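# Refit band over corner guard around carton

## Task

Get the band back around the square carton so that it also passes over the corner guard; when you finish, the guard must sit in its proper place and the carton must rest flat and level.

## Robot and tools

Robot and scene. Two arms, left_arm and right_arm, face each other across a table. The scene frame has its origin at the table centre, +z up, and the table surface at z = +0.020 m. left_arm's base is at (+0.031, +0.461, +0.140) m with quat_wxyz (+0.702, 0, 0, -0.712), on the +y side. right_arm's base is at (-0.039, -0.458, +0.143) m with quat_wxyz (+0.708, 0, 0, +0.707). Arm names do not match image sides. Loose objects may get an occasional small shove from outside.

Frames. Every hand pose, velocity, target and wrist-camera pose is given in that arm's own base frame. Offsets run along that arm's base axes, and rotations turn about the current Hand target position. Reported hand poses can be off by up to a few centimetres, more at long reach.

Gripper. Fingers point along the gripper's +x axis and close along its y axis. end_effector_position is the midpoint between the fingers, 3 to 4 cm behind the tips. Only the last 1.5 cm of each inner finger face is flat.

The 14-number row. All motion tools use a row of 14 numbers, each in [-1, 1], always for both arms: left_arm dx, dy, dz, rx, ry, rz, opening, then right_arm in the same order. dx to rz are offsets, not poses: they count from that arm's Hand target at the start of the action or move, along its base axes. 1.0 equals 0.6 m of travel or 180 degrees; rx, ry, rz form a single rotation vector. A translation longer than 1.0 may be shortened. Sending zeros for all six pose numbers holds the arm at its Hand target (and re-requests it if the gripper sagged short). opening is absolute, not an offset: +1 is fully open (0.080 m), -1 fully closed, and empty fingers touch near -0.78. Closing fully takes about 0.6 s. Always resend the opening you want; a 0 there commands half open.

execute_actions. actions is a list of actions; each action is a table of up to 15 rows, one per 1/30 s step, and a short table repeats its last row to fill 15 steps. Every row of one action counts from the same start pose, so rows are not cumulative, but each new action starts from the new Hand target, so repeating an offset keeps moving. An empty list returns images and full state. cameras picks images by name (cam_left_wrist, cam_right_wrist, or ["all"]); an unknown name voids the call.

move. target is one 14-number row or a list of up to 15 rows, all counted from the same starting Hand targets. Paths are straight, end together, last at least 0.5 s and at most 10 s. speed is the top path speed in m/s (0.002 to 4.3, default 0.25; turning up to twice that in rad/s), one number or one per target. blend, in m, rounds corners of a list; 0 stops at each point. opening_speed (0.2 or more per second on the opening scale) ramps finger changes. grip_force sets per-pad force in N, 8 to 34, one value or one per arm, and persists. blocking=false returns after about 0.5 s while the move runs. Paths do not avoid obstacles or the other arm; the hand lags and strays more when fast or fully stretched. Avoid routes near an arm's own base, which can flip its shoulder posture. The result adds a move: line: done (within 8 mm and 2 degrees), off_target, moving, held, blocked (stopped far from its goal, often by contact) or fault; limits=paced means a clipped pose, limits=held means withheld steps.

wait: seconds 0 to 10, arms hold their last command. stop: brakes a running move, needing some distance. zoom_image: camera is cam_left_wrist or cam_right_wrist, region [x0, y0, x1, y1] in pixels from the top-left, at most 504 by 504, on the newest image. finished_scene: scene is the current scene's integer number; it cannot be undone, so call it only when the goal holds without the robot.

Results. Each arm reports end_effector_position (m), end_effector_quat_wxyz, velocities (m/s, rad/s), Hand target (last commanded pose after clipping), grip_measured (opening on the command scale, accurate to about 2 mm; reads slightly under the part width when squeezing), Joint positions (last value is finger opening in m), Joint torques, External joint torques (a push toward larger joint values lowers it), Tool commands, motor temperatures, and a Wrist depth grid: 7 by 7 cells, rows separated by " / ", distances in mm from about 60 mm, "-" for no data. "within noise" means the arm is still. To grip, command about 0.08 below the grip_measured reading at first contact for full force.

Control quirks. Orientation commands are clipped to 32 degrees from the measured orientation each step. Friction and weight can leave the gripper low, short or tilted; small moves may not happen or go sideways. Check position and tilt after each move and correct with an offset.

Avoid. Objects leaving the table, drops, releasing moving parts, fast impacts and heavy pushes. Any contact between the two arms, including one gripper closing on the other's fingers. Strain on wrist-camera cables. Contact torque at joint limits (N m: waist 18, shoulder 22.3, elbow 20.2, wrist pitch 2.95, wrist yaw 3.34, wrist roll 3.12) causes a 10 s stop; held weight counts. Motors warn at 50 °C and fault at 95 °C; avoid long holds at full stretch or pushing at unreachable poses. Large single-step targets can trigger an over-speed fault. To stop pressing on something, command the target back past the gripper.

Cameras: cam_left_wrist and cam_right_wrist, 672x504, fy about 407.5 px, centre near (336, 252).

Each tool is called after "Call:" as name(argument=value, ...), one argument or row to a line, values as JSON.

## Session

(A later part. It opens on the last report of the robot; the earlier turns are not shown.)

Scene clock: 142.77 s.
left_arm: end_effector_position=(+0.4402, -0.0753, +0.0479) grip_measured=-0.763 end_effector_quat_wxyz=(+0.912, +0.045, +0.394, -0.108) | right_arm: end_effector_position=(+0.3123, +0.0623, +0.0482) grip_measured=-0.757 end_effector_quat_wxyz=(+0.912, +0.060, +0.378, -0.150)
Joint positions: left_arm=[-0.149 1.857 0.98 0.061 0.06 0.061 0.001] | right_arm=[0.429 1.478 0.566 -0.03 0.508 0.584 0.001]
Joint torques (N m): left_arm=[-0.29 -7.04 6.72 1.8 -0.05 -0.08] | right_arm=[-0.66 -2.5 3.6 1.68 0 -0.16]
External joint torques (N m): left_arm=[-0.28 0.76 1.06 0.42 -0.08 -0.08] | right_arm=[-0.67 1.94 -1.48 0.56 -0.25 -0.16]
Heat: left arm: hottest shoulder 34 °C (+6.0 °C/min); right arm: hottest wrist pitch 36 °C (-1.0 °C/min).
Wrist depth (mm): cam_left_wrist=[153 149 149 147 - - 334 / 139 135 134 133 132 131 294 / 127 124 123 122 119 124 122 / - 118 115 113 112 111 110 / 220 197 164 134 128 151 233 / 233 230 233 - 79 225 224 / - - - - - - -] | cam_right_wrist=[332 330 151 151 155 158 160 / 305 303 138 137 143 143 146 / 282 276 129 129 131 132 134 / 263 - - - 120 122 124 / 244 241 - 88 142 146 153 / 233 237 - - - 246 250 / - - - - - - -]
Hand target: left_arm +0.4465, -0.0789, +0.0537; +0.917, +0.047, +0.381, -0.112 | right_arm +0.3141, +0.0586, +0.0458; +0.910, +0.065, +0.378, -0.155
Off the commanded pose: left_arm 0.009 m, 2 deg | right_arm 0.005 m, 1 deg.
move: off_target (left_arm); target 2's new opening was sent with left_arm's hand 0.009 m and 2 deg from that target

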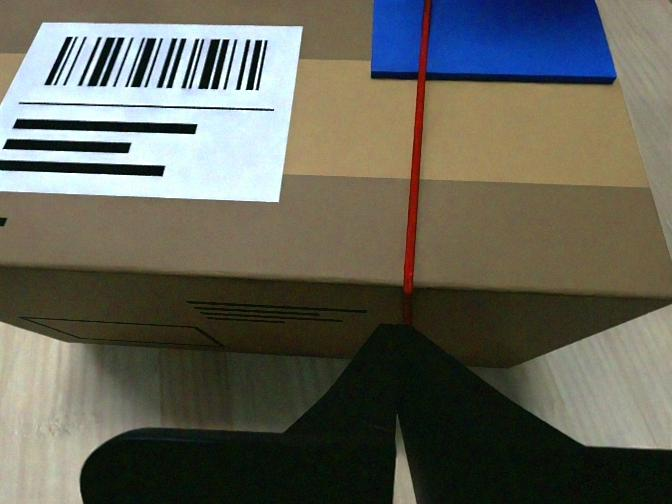

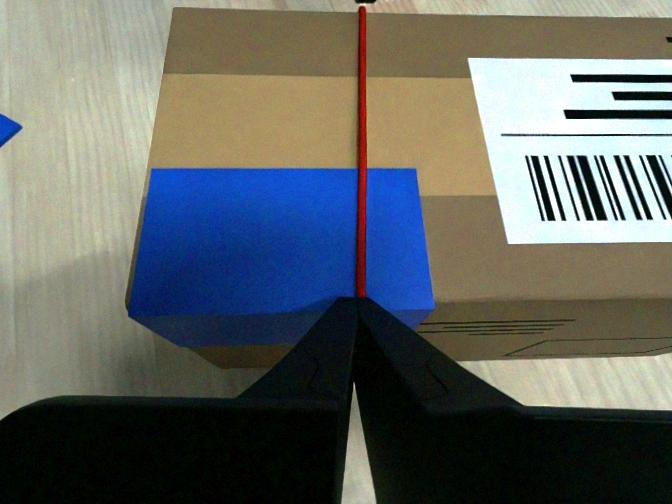

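Call:
move(
  target=[
    [-0.005,0,0.012,0,0,0,-1,-0.007,0.003,0.018,0,0,0,-1],
    [-0.012,-0.04,0.012,0,0,0,-1,0.0063,0.042,0.018,0,0,0,-1],
  ],
  cameras=["all"],
  speed=0.08,
)

Scene clock: 148.77 s.
left_arm: end_effector_position=(+0.4332, -0.1029, +0.0463) grip_measured=-0.763 end_effector_quat_wxyz=(+0.909, +0.045, +0.399, -0.115) | right_arm: end_effector_position=(+0.3104, +0.0798, +0.0469) grip_measured=-0.757 end_effector_quat_wxyz=(+0.905, +0.056, +0.392, -0.154)
Joint positions: left_arm=[-0.226 1.857 0.98 0.052 0.022 0.01 0.001] | right_arm=[0.495 1.519 0.626 -0.118 0.539 0.658 0.001]
Joint torques (N m): left_arm=[-0.02 -10.07 6.76 0.81 -0.17 -0.08] | right_arm=[0.12 -3.9 6.49 0.78 0.6 0.23]
External joint torques (N m): left_arm=[-0.05 -2.29 1.1 -0.56 -0.18 -0.08] | right_arm=[0.11 0.79 1.42 -0.27 0.33 0.22]
Heat: left arm: hottest shoulder 36 °C (+7.0 °C/min); right arm: hottest wrist pitch 36 °C (-2.0 °C/min).
Wrist depth (mm): cam_left_wrist=[145 145 147 136 - 329 327 / - 132 129 130 131 133 301 / 124 121 120 119 118 122 278 / - 114 113 113 108 111 255 / 213 174 165 134 131 236 237 / 229 229 230 - 79 227 223 / - - - - - - -] | cam_right_wrist=[313 321 140 142 147 149 153 / 289 294 129 131 136 137 141 / 270 274 120 - - 127 130 / 251 252 110 - - 121 123 / 237 240 234 88 190 197 214 / 226 230 - - - 246 250 / - - - - - - -]
Hand target: left_arm +0.4393, -0.1029, +0.0609; +0.917, +0.047, +0.381, -0.112 | right_arm +0.3179, +0.0838, +0.0566; +0.910, +0.065, +0.378, -0.155
Off the commanded pose: left_arm 0.016 m, 2 deg | right_arm 0.013 m, 2 deg.
move: off_target (left_arm, right_arm)

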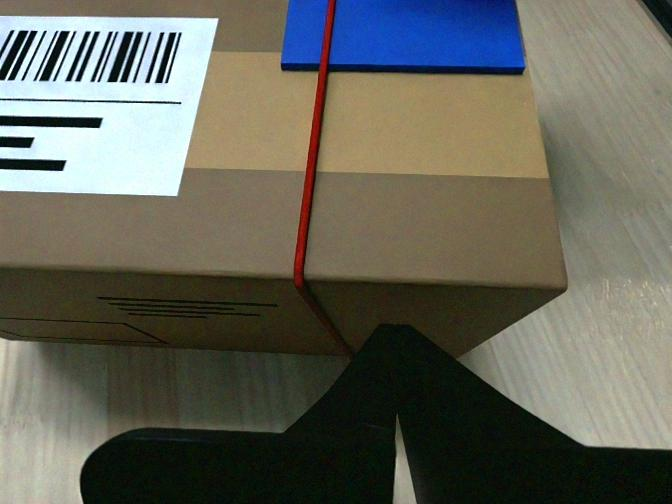

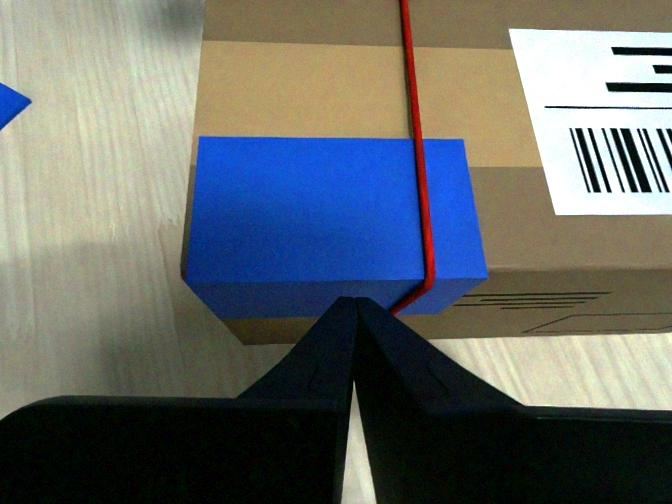

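Call:
move(
  target=[
    [-0.025,0.008,0.025,0,0,0,-0.1,-0.033,0.011,0.025,0,0,0,0.0],
    [-0.005,0.043,0.01,0,0,0,-0.1,-0.0225,-0.04,0.0,0,0,0,0.0],
    [0.024,0.035,-0.018,0,0,0,-0.1,-0.0015,-0.047,-0.0225,0,0,0,0.0],
  ],
  cameras=["all"],
  speed=0.1,
)

Scene clock: 157.63 s.
left_arm: end_effector_position=(+0.4436, -0.0812, +0.0408) grip_measured=-0.104 end_effector_quat_wxyz=(+0.910, +0.047, +0.398, -0.110) | right_arm: end_effector_position=(+0.3138, +0.0623, +0.0480) grip_measured=-0.003 end_effector_quat_wxyz=(+0.912, +0.060, +0.379, -0.144)
Joint positions: left_arm=[-0.163 1.889 0.997 0.067 0.054 0.056 0.03] | right_arm=[0.42 1.478 0.564 -0.02 0.491 0.569 0.035]
Joint torques (N m): left_arm=[-0.25 -7.15 7.94 1.75 0 -0.04] | right_arm=[-1.36 -1 3.52 2.41 0.15 -0.14]
External joint torques (N m): left_arm=[-0.3 0.83 2.29 0.37 -0.02 -0.04] | right_arm=[-1.39 3.47 -1.63 1.26 -0.08 -0.14]
Motor temperatures (°C): left_arm=[26 37 29 32 26 25] | right_arm=[24 25 31 36 27 25]
Heat: left arm: hottest shoulder 37 °C (+7.0 °C/min); right arm: hottest wrist pitch 36 °C (-3.0 °C/min).
Wrist depth (mm): cam_left_wrist=[- 138 139 135 129 129 320 / 126 125 124 123 120 121 125 / 117 115 113 113 112 111 114 / - 108 107 104 104 104 103 / 191 176 140 118 114 120 225 / 229 227 - 218 215 - 219 / - - - 208 206 - -] | cam_right_wrist=[335 340 151 150 155 158 160 / 307 303 138 137 143 143 145 / 286 278 128 125 130 131 134 / 264 116 115 117 120 121 123 / 246 - 83 152 106 136 141 / - - 82 236 - - 248 / - - 219 224 87 - -]
Hand target: left_arm +0.4537, -0.0819, +0.0501; +0.917, +0.047, +0.381, -0.112 | right_arm +0.3170, +0.0556, +0.0431; +0.910, +0.065, +0.378, -0.155
Off the commanded pose: left_arm 0.014 m, 2 deg | right_arm 0.009 m, 1 deg.
move: off_target (left_arm, right_arm)

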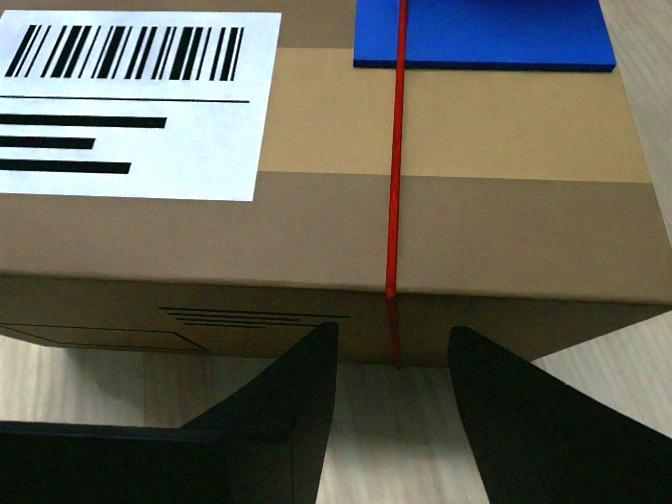

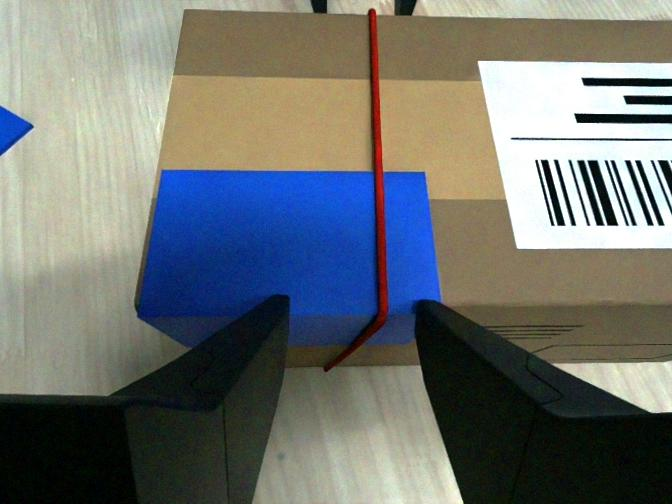

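Call:
move(
  target=[
    [0.012,-0.003,0.01,0,0,0,-0.1,0.0,-0.013,0.004,0,0,0,0.0],
    [0.012,-0.003,0.01,0,0,0,-1,0,-0.013,0.004,0,0,0,-1],
  ],
  cameras=["all"],
  speed=0.06,
  opening_speed=0.8,
)

Scene clock: 164.57 s.
left_arm: end_effector_position=(+0.4502, -0.0815, +0.0452) grip_measured=-0.763 end_effector_quat_wxyz=(+0.910, +0.045, +0.397, -0.113) | right_arm: end_effector_position=(+0.3183, +0.0530, +0.0511) grip_measured=-0.757 end_effector_quat_wxyz=(+0.914, +0.067, +0.372, -0.147)
Joint positions: left_arm=[-0.158 1.9 1.032 0.044 0.063 0.056 0.001] | right_arm=[0.378 1.467 0.558 0.005 0.471 0.541 0.001]
Joint torques (N m): left_arm=[-0.1 -7.48 8.97 1.09 -0.05 -0.08] | right_arm=[-0.47 -1.91 3.42 1.06 0.18 -0.13]
External joint torques (N m): left_arm=[-0.1 0.69 3.24 -0.29 -0.07 -0.09] | right_arm=[-0.46 2.53 -1.75 -0.11 -0.05 -0.13]
Heat: left arm: hottest shoulder 36 °C (+5.0 °C/min); right arm: hottest wrist pitch 38 °C (+0.0 °C/min).
Wrist depth (mm): cam_left_wrist=[141 141 142 139 - 135 324 / 129 128 127 126 126 123 286 / 118 118 119 116 114 116 268 / - 107 107 107 108 106 106 / 157 122 134 103 102 102 109 / 227 226 225 - 80 222 220 / - - - - - - -] | cam_right_wrist=[345 354 355 157 363 368 374 / 317 147 145 144 147 147 150 / 291 132 132 132 133 136 137 / 270 - 117 120 123 125 127 / 250 - - 94 117 119 120 / 238 - - - - 245 245 / - - - - - - -]
Hand target: left_arm +0.4609, -0.0837, +0.0561; +0.917, +0.047, +0.381, -0.112 | right_arm +0.3170, +0.0478, +0.0455; +0.910, +0.065, +0.378, -0.155
Off the commanded pose: left_arm 0.015 m, 2 deg | right_arm 0.008 m, 1 deg.
move: off_target (left_arm); target 2's new opening was sent with left_arm's hand 0.015 m and 2 deg from that target

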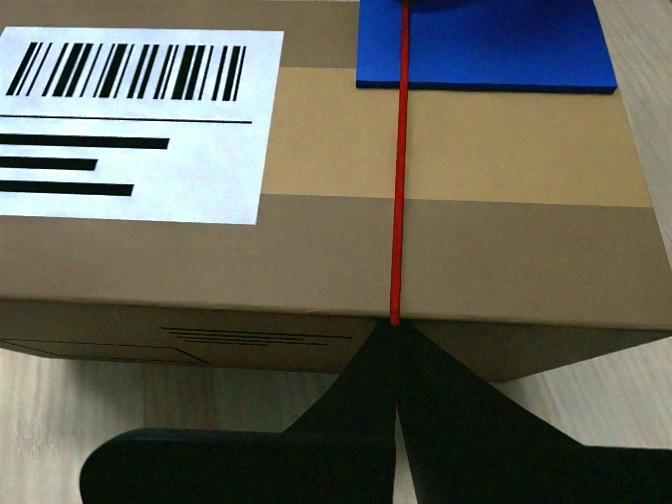

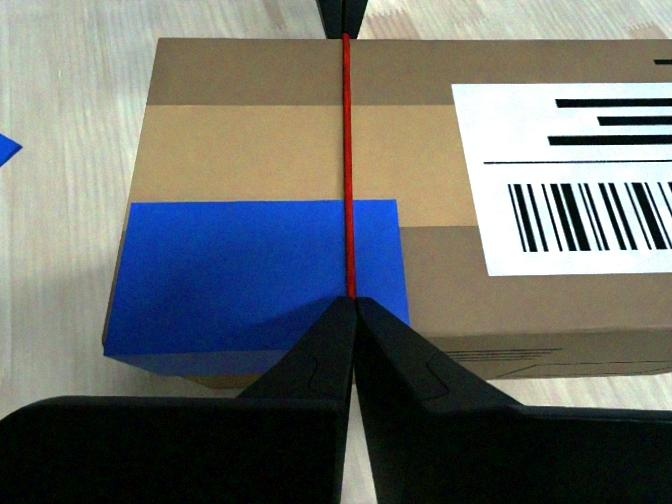

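Call:
move(
  target=[
    [-0.006,0.002,0.03,0,0,0,-1,0.0,0.006,0.036,0,0,0,-1],
    [-0.014,-0.031,0.03,0,0,0,-1,0.013,0.049,0.036,0,0,0,-1],
  ],
  cameras=["all"],
  speed=0.08,
)

Scene clock: 169.73 s.
left_arm: end_effector_position=(+0.4434, -0.1026, +0.0513) grip_measured=-0.763 end_effector_quat_wxyz=(+0.905, +0.046, +0.408, -0.115) | right_arm: end_effector_position=(+0.3175, +0.0718, +0.0564) grip_measured=-0.757 end_effector_quat_wxyz=(+0.904, +0.056, +0.393, -0.157)
Joint positions: left_arm=[-0.218 1.882 1.052 -0.016 0.028 0.016 0.001] | right_arm=[0.454 1.502 0.655 -0.149 0.519 0.622 0.001]
Joint torques (N m): left_arm=[-0.05 -11.82 7.89 0.87 -0.17 -0.08] | right_arm=[0.26 -4.14 6.71 0.73 0.59 0.23]
External joint torques (N m): left_arm=[-0.1 -3.8 2.22 -0.44 -0.18 -0.08] | right_arm=[0.27 0.62 1.47 -0.35 0.32 0.23]
Heat: left arm: hottest shoulder 36 °C (+3.0 °C/min); right arm: hottest wrist pitch 37 °C (-1.0 °C/min).
Wrist depth (mm): cam_left_wrist=[- 147 143 143 - 135 323 / - 132 131 132 130 131 297 / 125 122 122 121 119 123 276 / - 114 - 114 111 113 256 / 166 156 144 108 107 123 239 / 232 230 233 - 80 230 225 / - - - - - - -] | cam_right_wrist=[326 329 152 154 159 162 166 / 298 303 140 142 147 149 152 / 280 281 131 132 134 139 140 / 262 - - 121 127 128 132 / 246 - - 94 139 148 159 / 234 - - - - 256 258 / - - - - - - -]
Hand target: left_arm +0.4525, -0.1023, +0.0741; +0.917, +0.047, +0.381, -0.112 | right_arm +0.3248, +0.0772, +0.0671; +0.910, +0.065, +0.378, -0.155
Off the commanded pose: left_arm 0.025 m, 3 deg | right_arm 0.014 m, 2 deg.
move: off_target (left_arm, right_arm)

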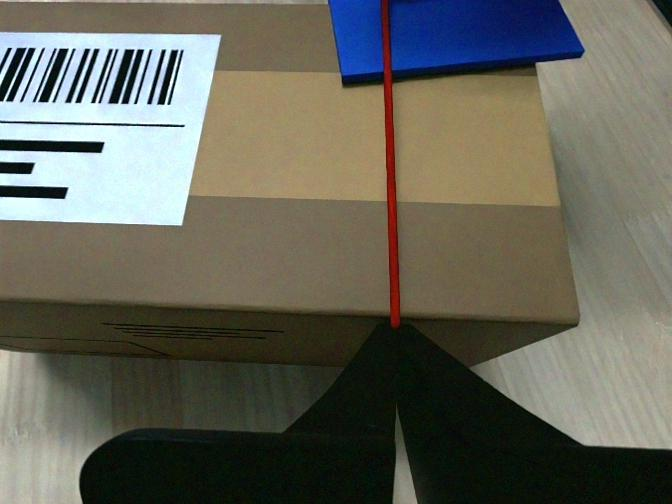

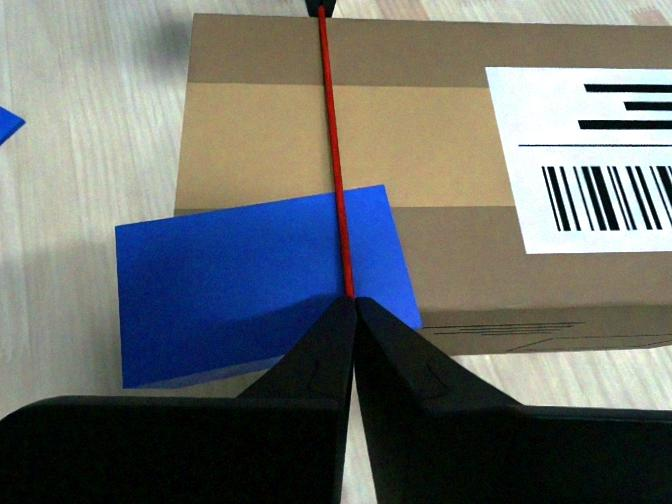

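Call:
move(
  target=[0,0,0,0,0,0,-1,-0.012,-0.036,-0.006,0,0,0,-1],
  cameras=["all"],
  speed=0.06,
)

Scene clock: 174.33 s.
left_arm: end_effector_position=(+0.4445, -0.0979, +0.0513) grip_measured=-0.763 end_effector_quat_wxyz=(+0.906, +0.047, +0.408, -0.108) | right_arm: end_effector_position=(+0.3159, +0.0535, +0.0572) grip_measured=-0.757 end_effector_quat_wxyz=(+0.905, +0.058, +0.390, -0.160)
Joint positions: left_arm=[-0.211 1.882 1.052 -0.016 0.019 0.016 0.001] | right_arm=[0.391 1.461 0.613 -0.116 0.49 0.567 0.001]
Joint torques (N m): left_arm=[-0.02 -11.82 7.91 0.87 -0.15 -0.08] | right_arm=[0.05 -5.49 3.51 1.77 0.23 -0.08]
External joint torques (N m): left_arm=[-0.02 -3.77 2.16 -0.47 -0.16 -0.09] | right_arm=[0.03 -1.01 -1.79 0.65 -0.01 -0.09]
Heat: left arm: hottest shoulder 37 °C (+2.0 °C/min); right arm: hottest wrist pitch 37 °C (+0.0 °C/min).
Wrist depth (mm): cam_left_wrist=[146 146 144 140 137 138 320 / - 133 131 131 130 128 296 / 126 124 124 122 120 117 273 / - - - - 111 111 255 / 187 164 131 116 108 119 237 / 233 232 232 - 80 228 225 / - - - - - - -] | cam_right_wrist=[326 331 154 157 160 165 168 / 303 140 142 143 148 150 154 / 283 131 132 136 135 140 141 / 266 - - - 128 129 133 / 246 - 113 95 122 127 141 / 236 238 - - - 255 258 / - - - - - - -]
Hand target: left_arm +0.4525, -0.1023, +0.0741; +0.917, +0.047, +0.381, -0.112 | right_arm +0.3176, +0.0556, +0.0635; +0.910, +0.065, +0.378, -0.155
Off the commanded pose: left_arm 0.025 m, 3 deg | right_arm 0.007 m, 2 deg.
move: off_target (left_arm)

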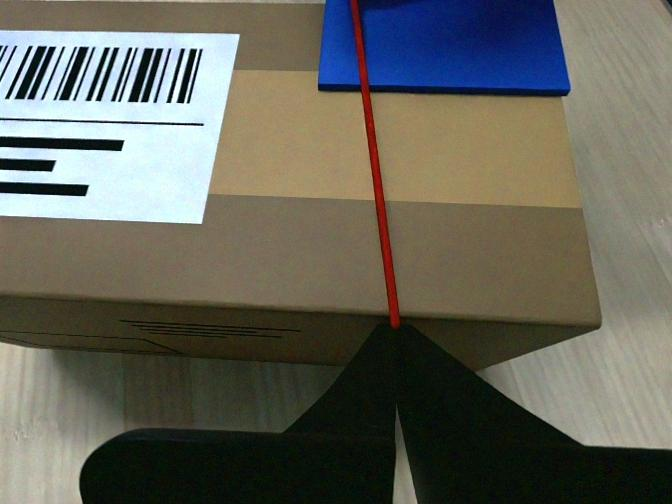

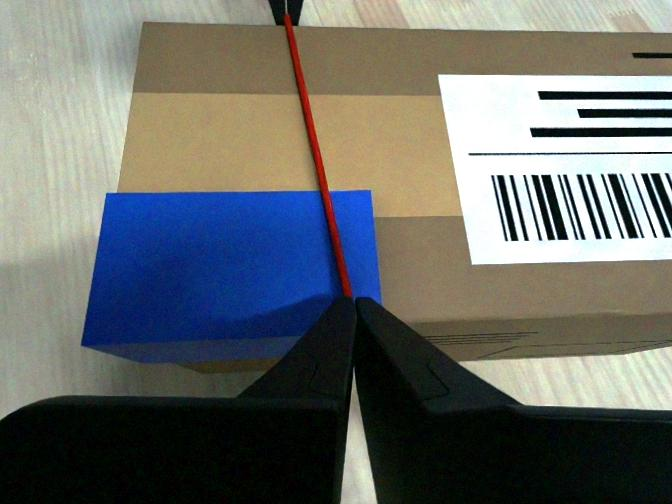

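Call:
move(
  target=[0,0,0,0,0,0,-1,-0.0065,-0.021,-0.002,0,0,0,-1],
  cameras=["cam_right_wrist"],
  speed=0.06,
)

Scene clock: 177.53 s.
left_arm: end_effector_position=(+0.4445, -0.0979, +0.0513) grip_measured=-0.763 end_effector_quat_wxyz=(+0.906, +0.047, +0.408, -0.108) | right_arm: end_effector_position=(+0.3120, +0.0422, +0.0562) grip_measured=-0.757 end_effector_quat_wxyz=(+0.905, +0.058, +0.390, -0.157)
Joint positions: left_arm=[-0.211 1.882 1.052 -0.016 0.019 0.016 0.001] | right_arm=[0.349 1.427 0.576 -0.093 0.462 0.527 0.001]
Joint torques (N m): left_arm=[-0.02 -11.81 7.91 0.88 -0.16 -0.08] | right_arm=[-0.25 -5.64 3.48 1.79 0.22 -0.09]
External joint torques (N m): left_arm=[-0.05 -3.84 2.26 -0.43 -0.16 -0.08] | right_arm=[-0.27 -1.32 -1.88 0.63 -0.01 -0.1]
Heat: left arm: hottest shoulder 37 °C (+3.0 °C/min); right arm: hottest wrist pitch 37 °C (+0.0 °C/min).
Wrist depth (mm): cam_left_wrist=[- 146 144 140 - 138 322 / - 133 130 131 130 129 295 / 126 126 124 121 119 117 274 / - 113 - 113 110 111 254 / 187 142 131 116 107 119 237 / 233 232 233 - 80 228 224 / - - - - - - -] | cam_right_wrist=[325 151 154 157 159 163 166 / 303 139 141 143 148 149 152 / 129 129 132 132 134 139 140 / - - - 125 126 129 131 / - 125 - 95 121 132 143 / 236 238 - - - 253 257 / - - - - - - -]
Hand target: left_arm +0.4525, -0.1023, +0.0741; +0.917, +0.047, +0.381, -0.112 | right_arm +0.3137, +0.0430, +0.0623; +0.910, +0.065, +0.378, -0.155
Off the commanded pose: left_arm 0.025 m, 3 deg | right_arm 0.006 m, 2 deg.
move: off_target (left_arm)
Images, in order (width x height): cam_right_wrist 672x504.

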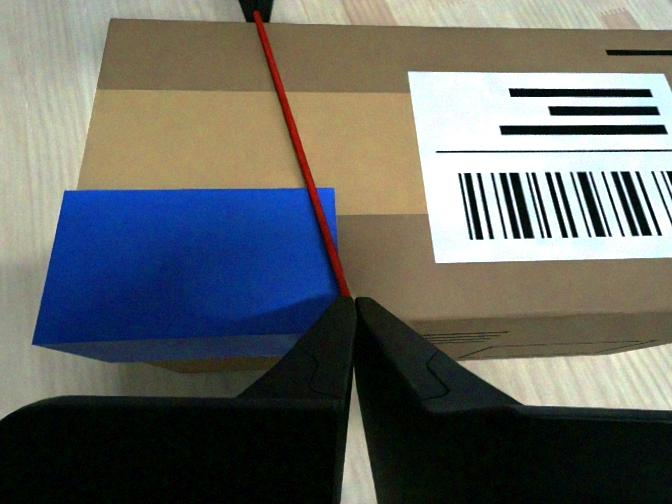

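Call:
move(
  target=[
    [0,0,0,0,0,0,-1,-0.013,0.008,0.045,0,0,0,-1],
    [0,0,0,0,0,0,-1,0.008,0.073,0.045,0,0,0,-1],
  ],
  cameras=["all"],
  speed=0.08,
)

Scene clock: 184.40 s.
left_arm: end_effector_position=(+0.4431, -0.1040, +0.0520) grip_measured=-0.763 end_effector_quat_wxyz=(+0.905, +0.047, +0.407, -0.117) | right_arm: end_effector_position=(+0.3112, +0.0801, +0.0763) grip_measured=-0.757 end_effector_quat_wxyz=(+0.903, +0.055, +0.396, -0.159)
Joint positions: left_arm=[-0.221 1.88 1.052 -0.016 0.028 0.016 0.001] | right_arm=[0.496 1.452 0.71 -0.284 0.544 0.667 0.001]
Joint torques (N m): left_arm=[0.01 -11.63 7.94 0.87 -0.15 -0.08] | right_arm=[0.4 -4.38 7.23 0.75 0.61 0.19]
External joint torques (N m): left_arm=[-0.06 -3.62 2.22 -0.46 -0.15 -0.09] | right_arm=[0.4 0.24 1.79 -0.27 0.33 0.19]
Heat: left arm: hottest shoulder 37 °C (+3.0 °C/min); right arm: hottest wrist pitch 36 °C (+0.0 °C/min).
Wrist depth (mm): cam_left_wrist=[147 146 145 137 139 322 324 / - 133 131 132 131 131 299 / 126 123 123 122 121 270 276 / - 113 - 115 112 113 257 / 161 149 142 114 108 123 241 / 233 231 234 - 80 229 227 / - - - - - - -] | cam_right_wrist=[340 351 363 178 381 391 399 / 323 329 164 166 170 176 179 / 299 304 152 156 159 163 167 / 280 285 - 141 148 150 154 / 263 266 - 95 164 204 222 / 253 257 - - - 275 279 / - - - - - - -]
Hand target: left_arm +0.4525, -0.1023, +0.0741; +0.917, +0.047, +0.381, -0.112 | right_arm +0.3185, +0.0868, +0.0893; +0.910, +0.065, +0.378, -0.155
Off the commanded pose: left_arm 0.024 m, 3 deg | right_arm 0.016 m, 3 deg.
move: off_target (left_arm, right_arm)

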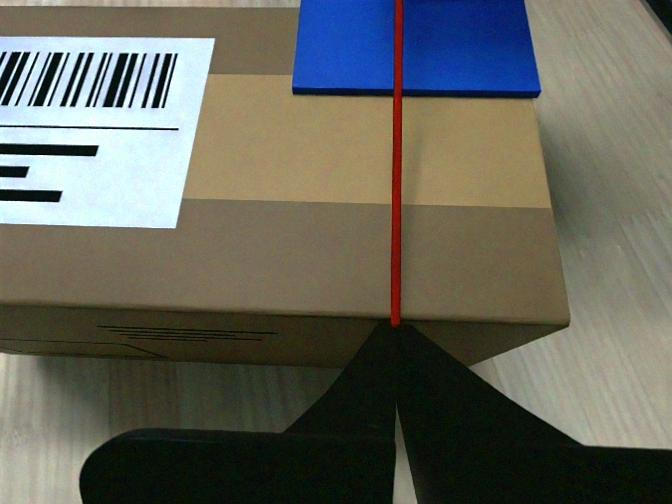

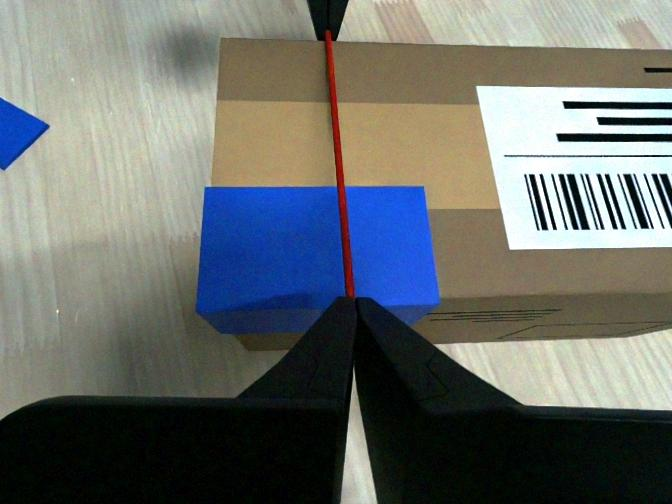

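Call:
move(
  target=[
    [0,0,0,0,0,0,-1,0.006,0,-0.045,0,0,0,-1],
    [0,0,0,0,0,0,-1,-0.002,-0.026,-0.045,0,0,0,-1],
  ],
  cameras=["all"],
  speed=0.07,
)

Scene clock: 190.90 s.
left_arm: end_effector_position=(+0.4439, -0.1006, +0.0520) grip_measured=-0.763 end_effector_quat_wxyz=(+0.905, +0.045, +0.407, -0.113) | right_arm: end_effector_position=(+0.3160, +0.0688, +0.0564) grip_measured=-0.757 end_effector_quat_wxyz=(+0.905, +0.057, +0.389, -0.160)
Joint positions: left_arm=[-0.214 1.88 1.052 -0.016 0.028 0.016 0.001] | right_arm=[0.45 1.493 0.641 -0.138 0.527 0.622 0.001]
Joint torques (N m): left_arm=[-0.01 -11.64 7.95 0.87 -0.15 -0.08] | right_arm=[-0.11 -5.87 3.36 1.74 0.19 -0.15]
External joint torques (N m): left_arm=[-0.01 -3.65 2.26 -0.45 -0.16 -0.08] | right_arm=[-0.11 -1.19 -1.87 0.66 -0.08 -0.15]
Heat: left arm: hottest shoulder 38 °C (+4.0 °C/min); right arm: hottest wrist pitch 36 °C (+0.0 °C/min).
Wrist depth (mm): cam_left_wrist=[146 146 145 139 139 319 325 / - 133 131 132 131 130 298 / 126 123 124 124 119 124 275 / - 115 - 113 111 112 258 / 168 155 144 115 108 121 240 / 233 232 233 - 80 230 226 / - - - - - - -] | cam_right_wrist=[326 329 153 154 159 163 167 / 303 300 141 142 147 149 152 / 279 283 132 135 135 139 140 / 262 - - - 127 128 132 / 247 241 112 94 148 154 166 / 236 238 - - - 256 259 / - - - - - - -]
Hand target: left_arm +0.4525, -0.1023, +0.0741; +0.917, +0.047, +0.381, -0.112 | right_arm +0.3173, +0.0712, +0.0623; +0.910, +0.065, +0.378, -0.155
Off the commanded pose: left_arm 0.024 m, 3 deg | right_arm 0.006 m, 2 deg.
move: off_target (left_arm)

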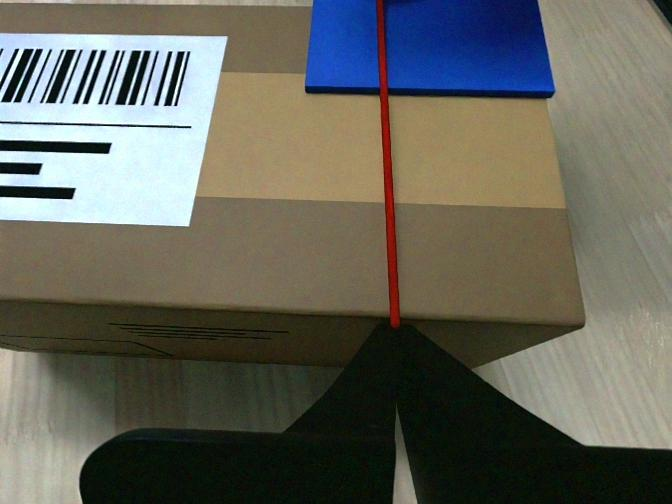

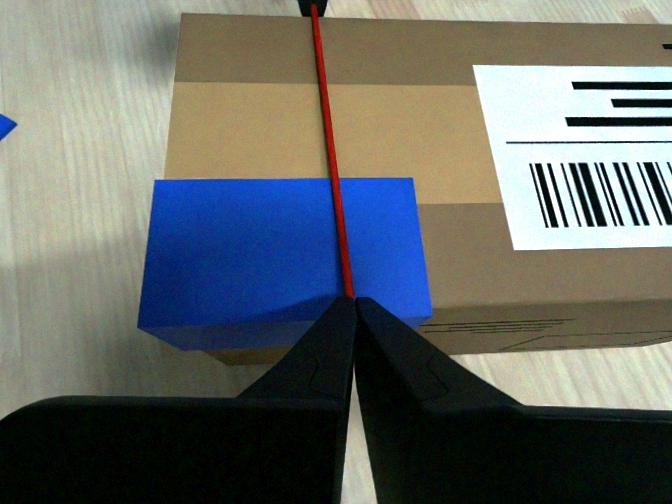

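Call:
move(
  target=[
    [0,0,0,0,0,0,-1,-0.002,0.005,0.038,0,0,0,-1],
    [0,0,0,0,0,0,-1,0.014,0.052,0.038,0,0,0,-1],
    [0,0,0,0,0,0,-1,0.022,0.052,-0.022,0,0,0,-1],
    [0,0,0,0,0,0,-1,0.012,0.01,-0.022,0,0,0,-1],
  ],
  cameras=["all"],
  speed=0.08,
)

Scene clock: 198.73 s.
left_arm: end_effector_position=(+0.4428, -0.1054, +0.0520) grip_measured=-0.763 end_effector_quat_wxyz=(+0.905, +0.048, +0.407, -0.118) | right_arm: end_effector_position=(+0.3265, +0.0845, +0.0523) grip_measured=-0.757 end_effector_quat_wxyz=(+0.913, +0.063, +0.376, -0.146)
Joint positions: left_arm=[-0.224 1.88 1.052 -0.016 0.028 0.016 0.001] | right_arm=[0.481 1.551 0.656 -0.063 0.531 0.632 0.001]
Joint torques (N m): left_arm=[0.07 -11.62 7.93 0.87 -0.14 -0.08] | right_arm=[-0.97 -4.44 2.44 1.11 0.19 -0.17]
External joint torques (N m): left_arm=[0.08 -3.73 2.3 -0.43 -0.16 -0.08] | right_arm=[-0.99 0.6 -2.78 -0.02 -0.08 -0.17]
Heat: left arm: hottest shoulder 38 °C (+4.0 °C/min); right arm: hottest wrist pitch 36 °C (+0.0 °C/min).
Wrist depth (mm): cam_left_wrist=[- 146 146 - 135 324 324 / - 133 130 132 131 295 298 / 126 123 122 123 121 274 277 / - 114 - 114 111 113 258 / 161 150 142 115 108 126 240 / 233 232 233 - 80 230 227 / - - - - - - -] | cam_right_wrist=[340 347 353 155 364 368 373 / 315 319 144 143 147 147 150 / 287 292 133 131 133 137 137 / 267 268 - 118 - 125 127 / 249 250 114 94 - 128 121 / 236 240 - - - 244 248 / - - - - - - -]
Hand target: left_arm +0.4525, -0.1023, +0.0741; +0.917, +0.047, +0.381, -0.112 | right_arm +0.3245, +0.0772, +0.0491; +0.910, +0.065, +0.378, -0.155
Off the commanded pose: left_arm 0.024 m, 3 deg | right_arm 0.008 m, 1 deg.
move: off_target (left_arm)

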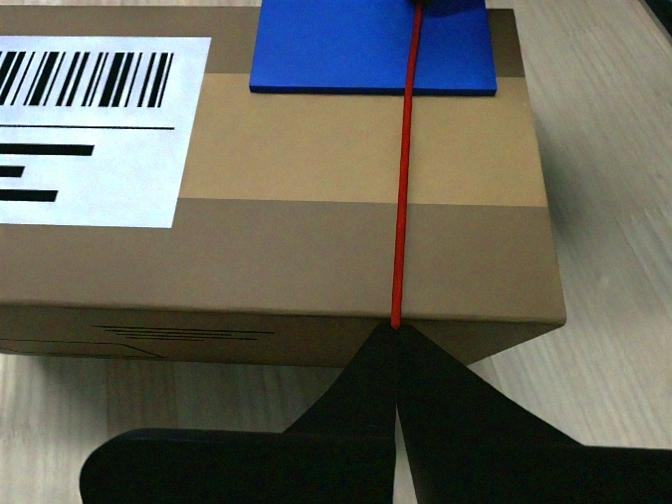

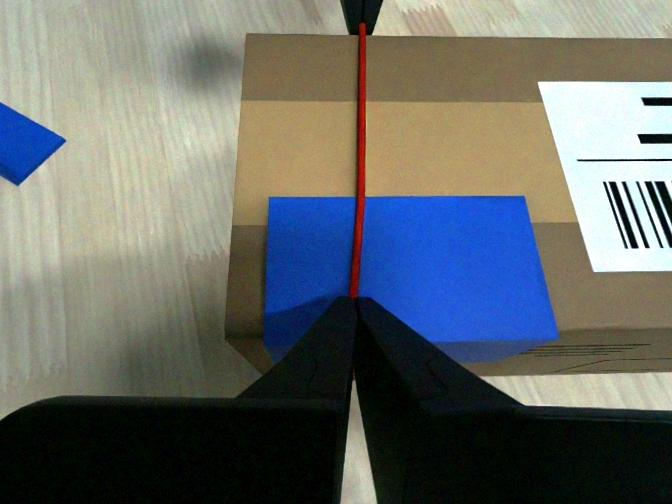

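Call:
move(
  target=[
    [0,0,0,0,0,0,-1,0.007,0.027,-0.0,0,0,0,-1],
    [0,0,0,0,0,0,-1,-0.01,0.027,0.05,0,0,0,-1],
    [0,0,0,0,0,0,-1,-0.02,-0.01,0.05,0,0,0,-1],
    [0,0,0,0,0,0,-1,-0.006,-0.01,0.016,0,0,0,-1],
  ],
  cameras=["all"],
  speed=0.08,
)

Scene clock: 209.60 s.
left_arm: end_effector_position=(+0.4431, -0.1040, +0.0520) grip_measured=-0.763 end_effector_quat_wxyz=(+0.905, +0.047, +0.407, -0.117) | right_arm: end_effector_position=(+0.3200, +0.0692, +0.0573) grip_measured=-0.757 end_effector_quat_wxyz=(+0.908, +0.061, +0.384, -0.158)
Joint positions: left_arm=[-0.221 1.88 1.052 -0.016 0.028 0.016 0.001] | right_arm=[0.444 1.499 0.642 -0.115 0.522 0.616 0.001]
Joint torques (N m): left_arm=[0.14 -11.63 7.93 0.87 -0.14 -0.08] | right_arm=[-0.22 -4.16 3.57 1.81 0.18 -0.12]
External joint torques (N m): left_arm=[0.14 -3.58 2.17 -0.47 -0.15 -0.08] | right_arm=[-0.26 0.58 -1.68 0.71 -0.07 -0.12]
Heat: left arm: hottest shoulder 39 °C (+3.0 °C/min); right arm: hottest wrist pitch 36 °C (+0.0 °C/min).
Wrist depth (mm): cam_left_wrist=[146 148 145 136 - 324 324 / - 133 132 131 131 134 298 / - 123 122 124 121 269 276 / - 114 - 113 112 114 256 / 163 151 142 115 108 124 240 / 232 232 233 - 80 230 226 / - - - - - - -] | cam_right_wrist=[332 338 155 157 162 166 169 / 308 309 143 144 149 150 153 / 284 283 132 136 138 140 141 / 265 260 - - - 129 132 / 248 244 - 94 121 131 139 / 238 240 - - - 254 257 / - - - - - - -]
Hand target: left_arm +0.4525, -0.1023, +0.0741; +0.917, +0.047, +0.381, -0.112 | right_arm +0.3209, +0.0712, +0.0587; +0.910, +0.065, +0.378, -0.155
Off the commanded pose: left_arm 0.024 m, 3 deg | right_arm 0.003 m, 1 deg.
move: off_target (left_arm)

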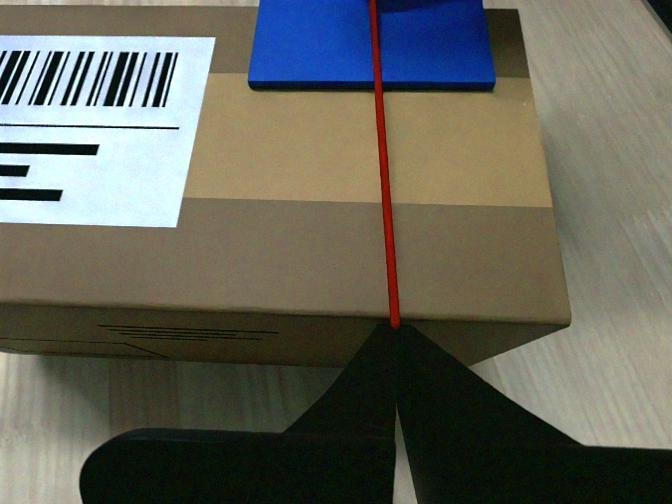

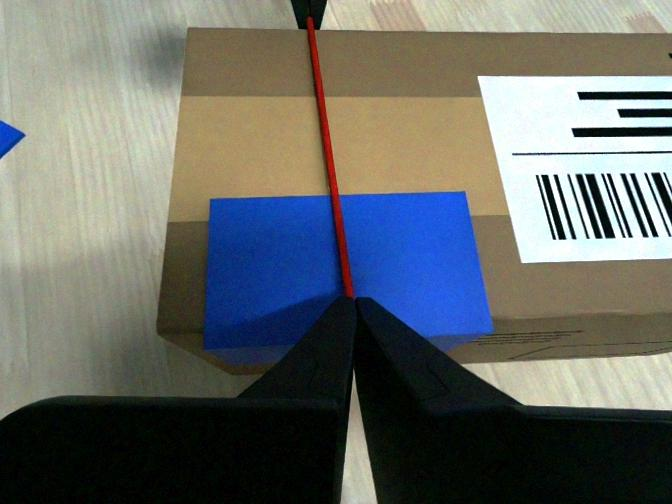

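Call:
move(
  target=[0,0,0,0,0,0,-1,0.012,0.026,-0.012,0,0,0,-1],
  cameras=["cam_right_wrist"],
  speed=0.05,
)

Scene clock: 215.77 s.
left_arm: end_effector_position=(+0.4430, -0.1047, +0.0520) grip_measured=-0.763 end_effector_quat_wxyz=(+0.905, +0.047, +0.407, -0.117) | right_arm: end_effector_position=(+0.3240, +0.0749, +0.0514) grip_measured=-0.757 end_effector_quat_wxyz=(+0.908, +0.054, +0.377, -0.172)
Joint positions: left_arm=[-0.223 1.88 1.052 -0.016 0.028 0.016 0.001] | right_arm=[0.475 1.556 0.662 -0.099 0.573 0.649 0.001]
Joint torques (N m): left_arm=[0.09 -11.64 7.92 0.87 -0.15 -0.08] | right_arm=[0.93 -2.25 5.38 1.64 -0.36 0.23]
External joint torques (N m): left_arm=[0.04 -3.6 2.2 -0.46 -0.15 -0.08] | right_arm=[0.93 2.75 0.27 0.58 -0.65 0.23]
Heat: left arm: hottest shoulder 40 °C (+3.0 °C/min); right arm: hottest wrist pitch 36 °C (+1.0 °C/min).
Wrist depth (mm): cam_left_wrist=[146 146 144 - - 327 324 / - 133 131 129 128 290 296 / 125 123 122 122 122 273 275 / - 114 - 115 111 113 258 / 162 150 143 114 108 153 240 / 233 231 234 - 80 230 227 / - - - - - - -] | cam_right_wrist=[332 338 154 156 369 379 386 / 303 308 140 143 149 150 154 / 279 281 130 131 136 139 141 / 261 263 117 116 - 128 131 / 243 241 110 95 - 122 126 / 232 235 - - - 252 259 / - - - - - - -]
Hand target: left_arm +0.4525, -0.1023, +0.0741; +0.917, +0.047, +0.381, -0.112 | right_arm +0.3281, +0.0868, +0.0515; +0.910, +0.065, +0.378, -0.155
Off the commanded pose: left_arm 0.024 m, 3 deg | right_arm 0.012 m, 2 deg.
move: off_target (left_arm, right_arm)
Images, in order (width x height): cam_right_wrist 672x504.

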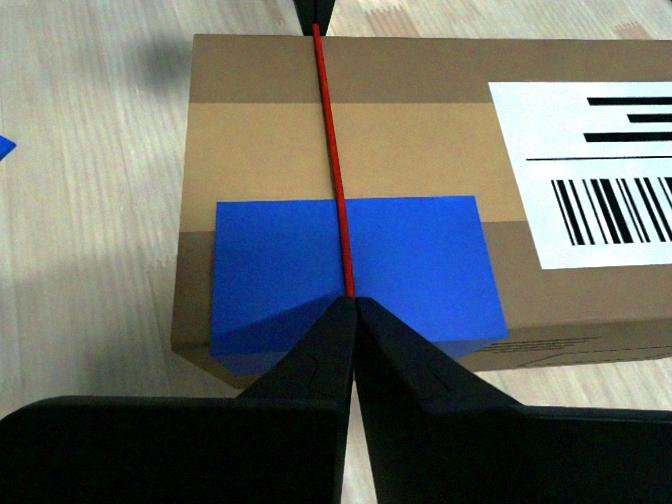

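Call:
move(
  target=[0,0,0,0,0,0,-1,0.002,0.012,0.003,0,0,0,-1],
  cameras=["cam_right_wrist"],
  speed=0.05,
)

Scene clock: 220.23 s.
left_arm: end_effector_position=(+0.4428, -0.1054, +0.0520) grip_measured=-0.763 end_effector_quat_wxyz=(+0.905, +0.048, +0.407, -0.118) | right_arm: end_effector_position=(+0.3272, +0.0852, +0.0524) grip_measured=-0.757 end_effector_quat_wxyz=(+0.910, +0.058, +0.376, -0.166)
Joint positions: left_arm=[-0.224 1.88 1.052 -0.016 0.028 0.016 0.001] | right_arm=[0.5 1.576 0.687 -0.106 0.576 0.67 0.001]
Joint torques (N m): left_arm=[-0.02 -11.63 7.94 0.87 -0.15 -0.08] | right_arm=[0.69 -3.19 5.48 0.64 -0.1 0.22]
External joint torques (N m): left_arm=[0.02 -3.63 2.22 -0.46 -0.16 -0.08] | right_arm=[0.74 1.98 0.39 -0.42 -0.4 0.22]
Heat: left arm: hottest shoulder 40 °C (+3.0 °C/min); right arm: hottest wrist pitch 36 °C (-1.0 °C/min).
Wrist depth (mm): cam_left_wrist=[146 146 144 139 141 319 324 / - 133 131 131 129 131 299 / 126 123 123 122 119 274 276 / - 114 - 115 112 113 257 / 161 150 142 115 108 127 240 / 233 231 233 - 80 230 227 / - - - - - - -] | cam_right_wrist=[335 340 353 155 365 376 385 / 306 310 141 143 148 150 153 / 282 288 131 132 134 139 140 / 262 266 - - - 127 130 / 244 248 - 95 - 122 124 / 233 237 - - - 248 258 / - - - - - - -]
Hand target: left_arm +0.4525, -0.1023, +0.0741; +0.917, +0.047, +0.381, -0.112 | right_arm +0.3293, +0.0940, +0.0533; +0.910, +0.065, +0.378, -0.155
Off the commanded pose: left_arm 0.024 m, 3 deg | right_arm 0.009 m, 2 deg.
move: off_target (left_arm, right_arm)
Images, in order (width x height): cam_right_wrist 672x504.

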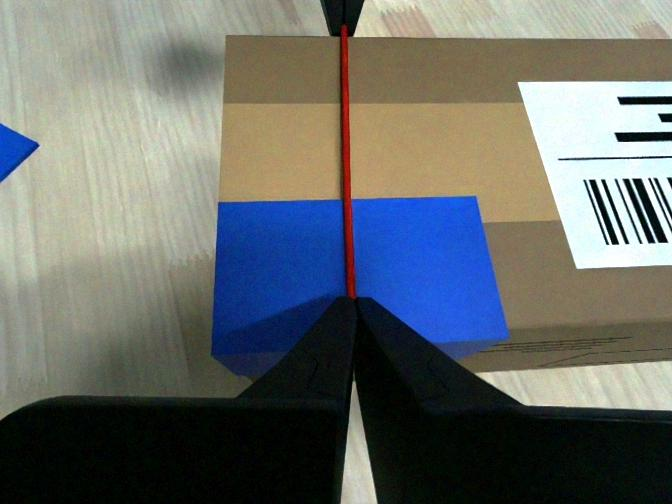

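Call:
move(
  target=[
    [0,0,-0.012,0,0,0,-1,-0.004,-0.008,0.002,0,0,0,-1],
    [0,0,-0.012,0,0,0,-0.4,-0.004,-0.008,0.002,0,0,0,-0.5],
    [-0.06,0.015,0.05,0,0,0,-0.4,-0.084,0.018,0.085,0,0,0,-0.5],
  ],
  cameras=["all"],
  speed=0.1,
  opening_speed=0.3,
)

Scene clock: 228.87 s.
left_arm: end_effector_position=(+0.4176, -0.0983, +0.0989) grip_measured=-0.404 end_effector_quat_wxyz=(+0.914, +0.045, +0.386, -0.118) | right_arm: end_effector_position=(+0.2721, +0.1026, +0.0903) grip_measured=-0.503 end_effector_quat_wxyz=(+0.904, +0.047, +0.397, -0.153)
Joint positions: left_arm=[-0.221 1.685 0.992 -0.106 0.028 0.016 0.017] | right_arm=[0.667 1.354 0.707 -0.475 0.622 0.826 0.012]
Joint torques (N m): left_arm=[0.15 -9.29 4.78 0.7 -0.06 0] | right_arm=[0.33 -4.84 7.09 0.69 0.7 0.26]
External joint torques (N m): left_arm=[0.15 -2.26 -1.4 -0.69 -0.07 0] | right_arm=[0.33 -0.82 1.5 -0.22 0.36 0.26]
Heat: left arm: hottest shoulder 40 °C (+4.0 °C/min); right arm: hottest wrist pitch 35 °C (-2.0 °C/min).
Wrist depth (mm): cam_left_wrist=[416 418 419 419 416 413 1135 / 204 203 203 - - 373 372 / 187 189 181 183 182 343 340 / 171 170 169 168 168 315 314 / 236 228 217 182 178 292 290 / 278 281 - 268 - 279 271 / - - - 257 - - -] | cam_right_wrist=[359 368 365 199 206 212 219 / 331 342 188 187 191 195 201 / 314 319 324 - 174 180 185 / 292 296 301 247 249 231 236 / 276 282 288 297 302 308 313 / 266 - - - - 292 295 / - - - 255 - - -]
Hand target: left_arm +0.4165, -0.0933, +0.1041; +0.917, +0.047, +0.381, -0.112 | right_arm +0.2789, +0.1048, +0.1043; +0.910, +0.065, +0.378, -0.155
Off the commanded pose: left_arm 0.007 m, 1 deg | right_arm 0.016 m, 3 deg.
move: off_target (right_arm); target 2's new opening was sent with left_arm's hand 0.016 m and 3 deg from that target

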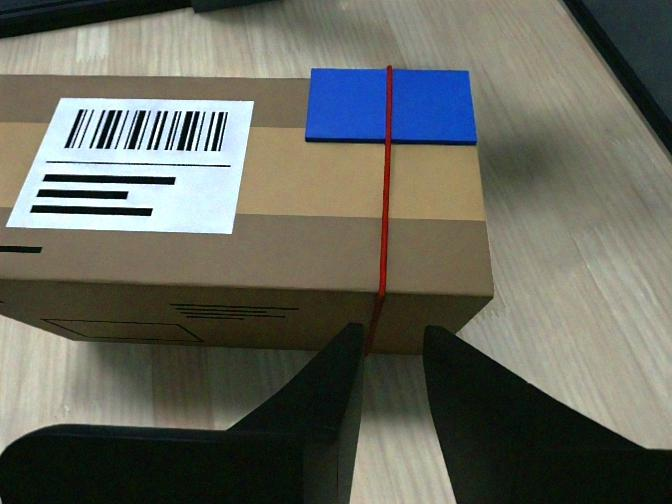

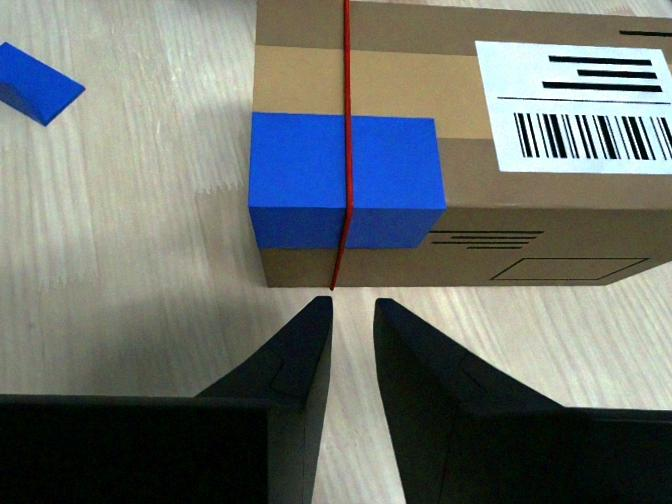

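Call:
move(
  target=[-0.12,0,0.12,0,0,0,-0.4,-0.08,0,0.15,0,0,0,-0.5],
  cameras=["all"],
)

Scene clock: 232.73 s.
left_arm: end_effector_position=(+0.3459, -0.0929, +0.1699) grip_measured=-0.404 end_effector_quat_wxyz=(+0.913, +0.044, +0.390, -0.113) | right_arm: end_effector_position=(+0.2270, +0.1033, +0.1823) grip_measured=-0.503 end_effector_quat_wxyz=(+0.905, +0.048, +0.394, -0.155)
Joint positions: left_arm=[-0.267 1.329 0.96 -0.436 -0.012 -0.024 0.017] | right_arm=[0.82 1.166 0.963 -1.023 0.688 1.006 0.012]
Joint torques (N m): left_arm=[-0.08 -6.38 6.21 0.7 -0.2 -0.08] | right_arm=[0.16 -2.76 7.54 0.53 0.78 0.2]
External joint torques (N m): left_arm=[-0.06 -1.56 -0.42 -0.69 -0.2 -0.08] | right_arm=[0.17 0.23 1.74 -0.22 0.4 0.19]
Heat: left arm: hottest shoulder 40 °C (+3.0 °C/min); right arm: hottest wrist pitch 35 °C (-2.0 °C/min).
Wrist depth (mm): cam_left_wrist=[510 509 512 516 516 524 - / 484 300 298 293 469 468 - / 280 272 272 269 416 427 415 / 398 313 303 291 390 394 385 / 371 372 372 376 371 366 370 / 349 353 - 93 - 349 338 / - - - 320 - - -] | cam_right_wrist=[479 491 506 522 536 550 551 / 448 457 458 303 309 321 518 / 416 426 435 281 288 295 474 / 387 400 398 342 348 355 440 / 365 372 387 395 398 405 409 / 351 - - - - 387 396 / - - - 336 - - -]
Hand target: left_arm +0.3445, -0.0933, +0.1761; +0.917, +0.047, +0.381, -0.112 | right_arm +0.2309, +0.1048, +0.1943; +0.910, +0.065, +0.378, -0.155
Off the commanded pose: left_arm 0.006 m, 1 deg | right_arm 0.013 m, 3 deg.
move: off_target (right_arm)

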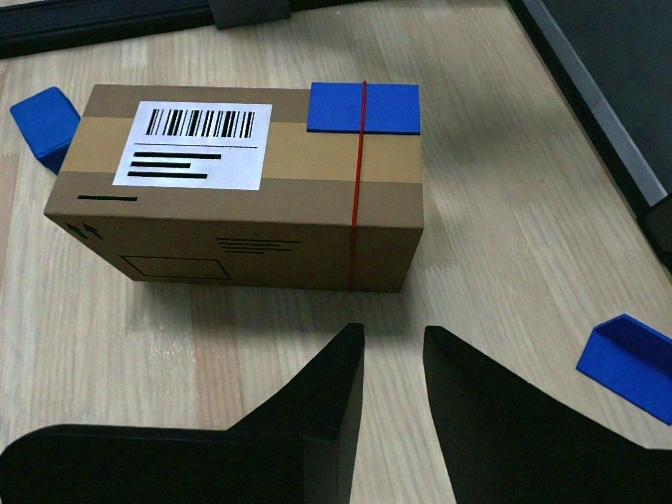

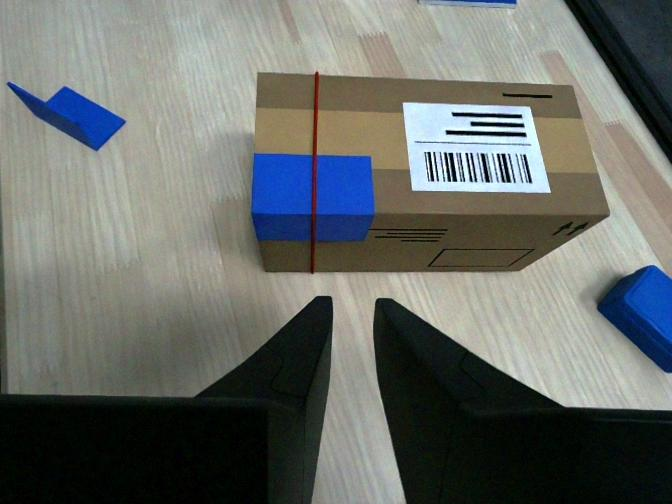

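Square and centred on the guard.

Call:
finished_scene(
  scene=1,
)

The scene is finished: the task was done.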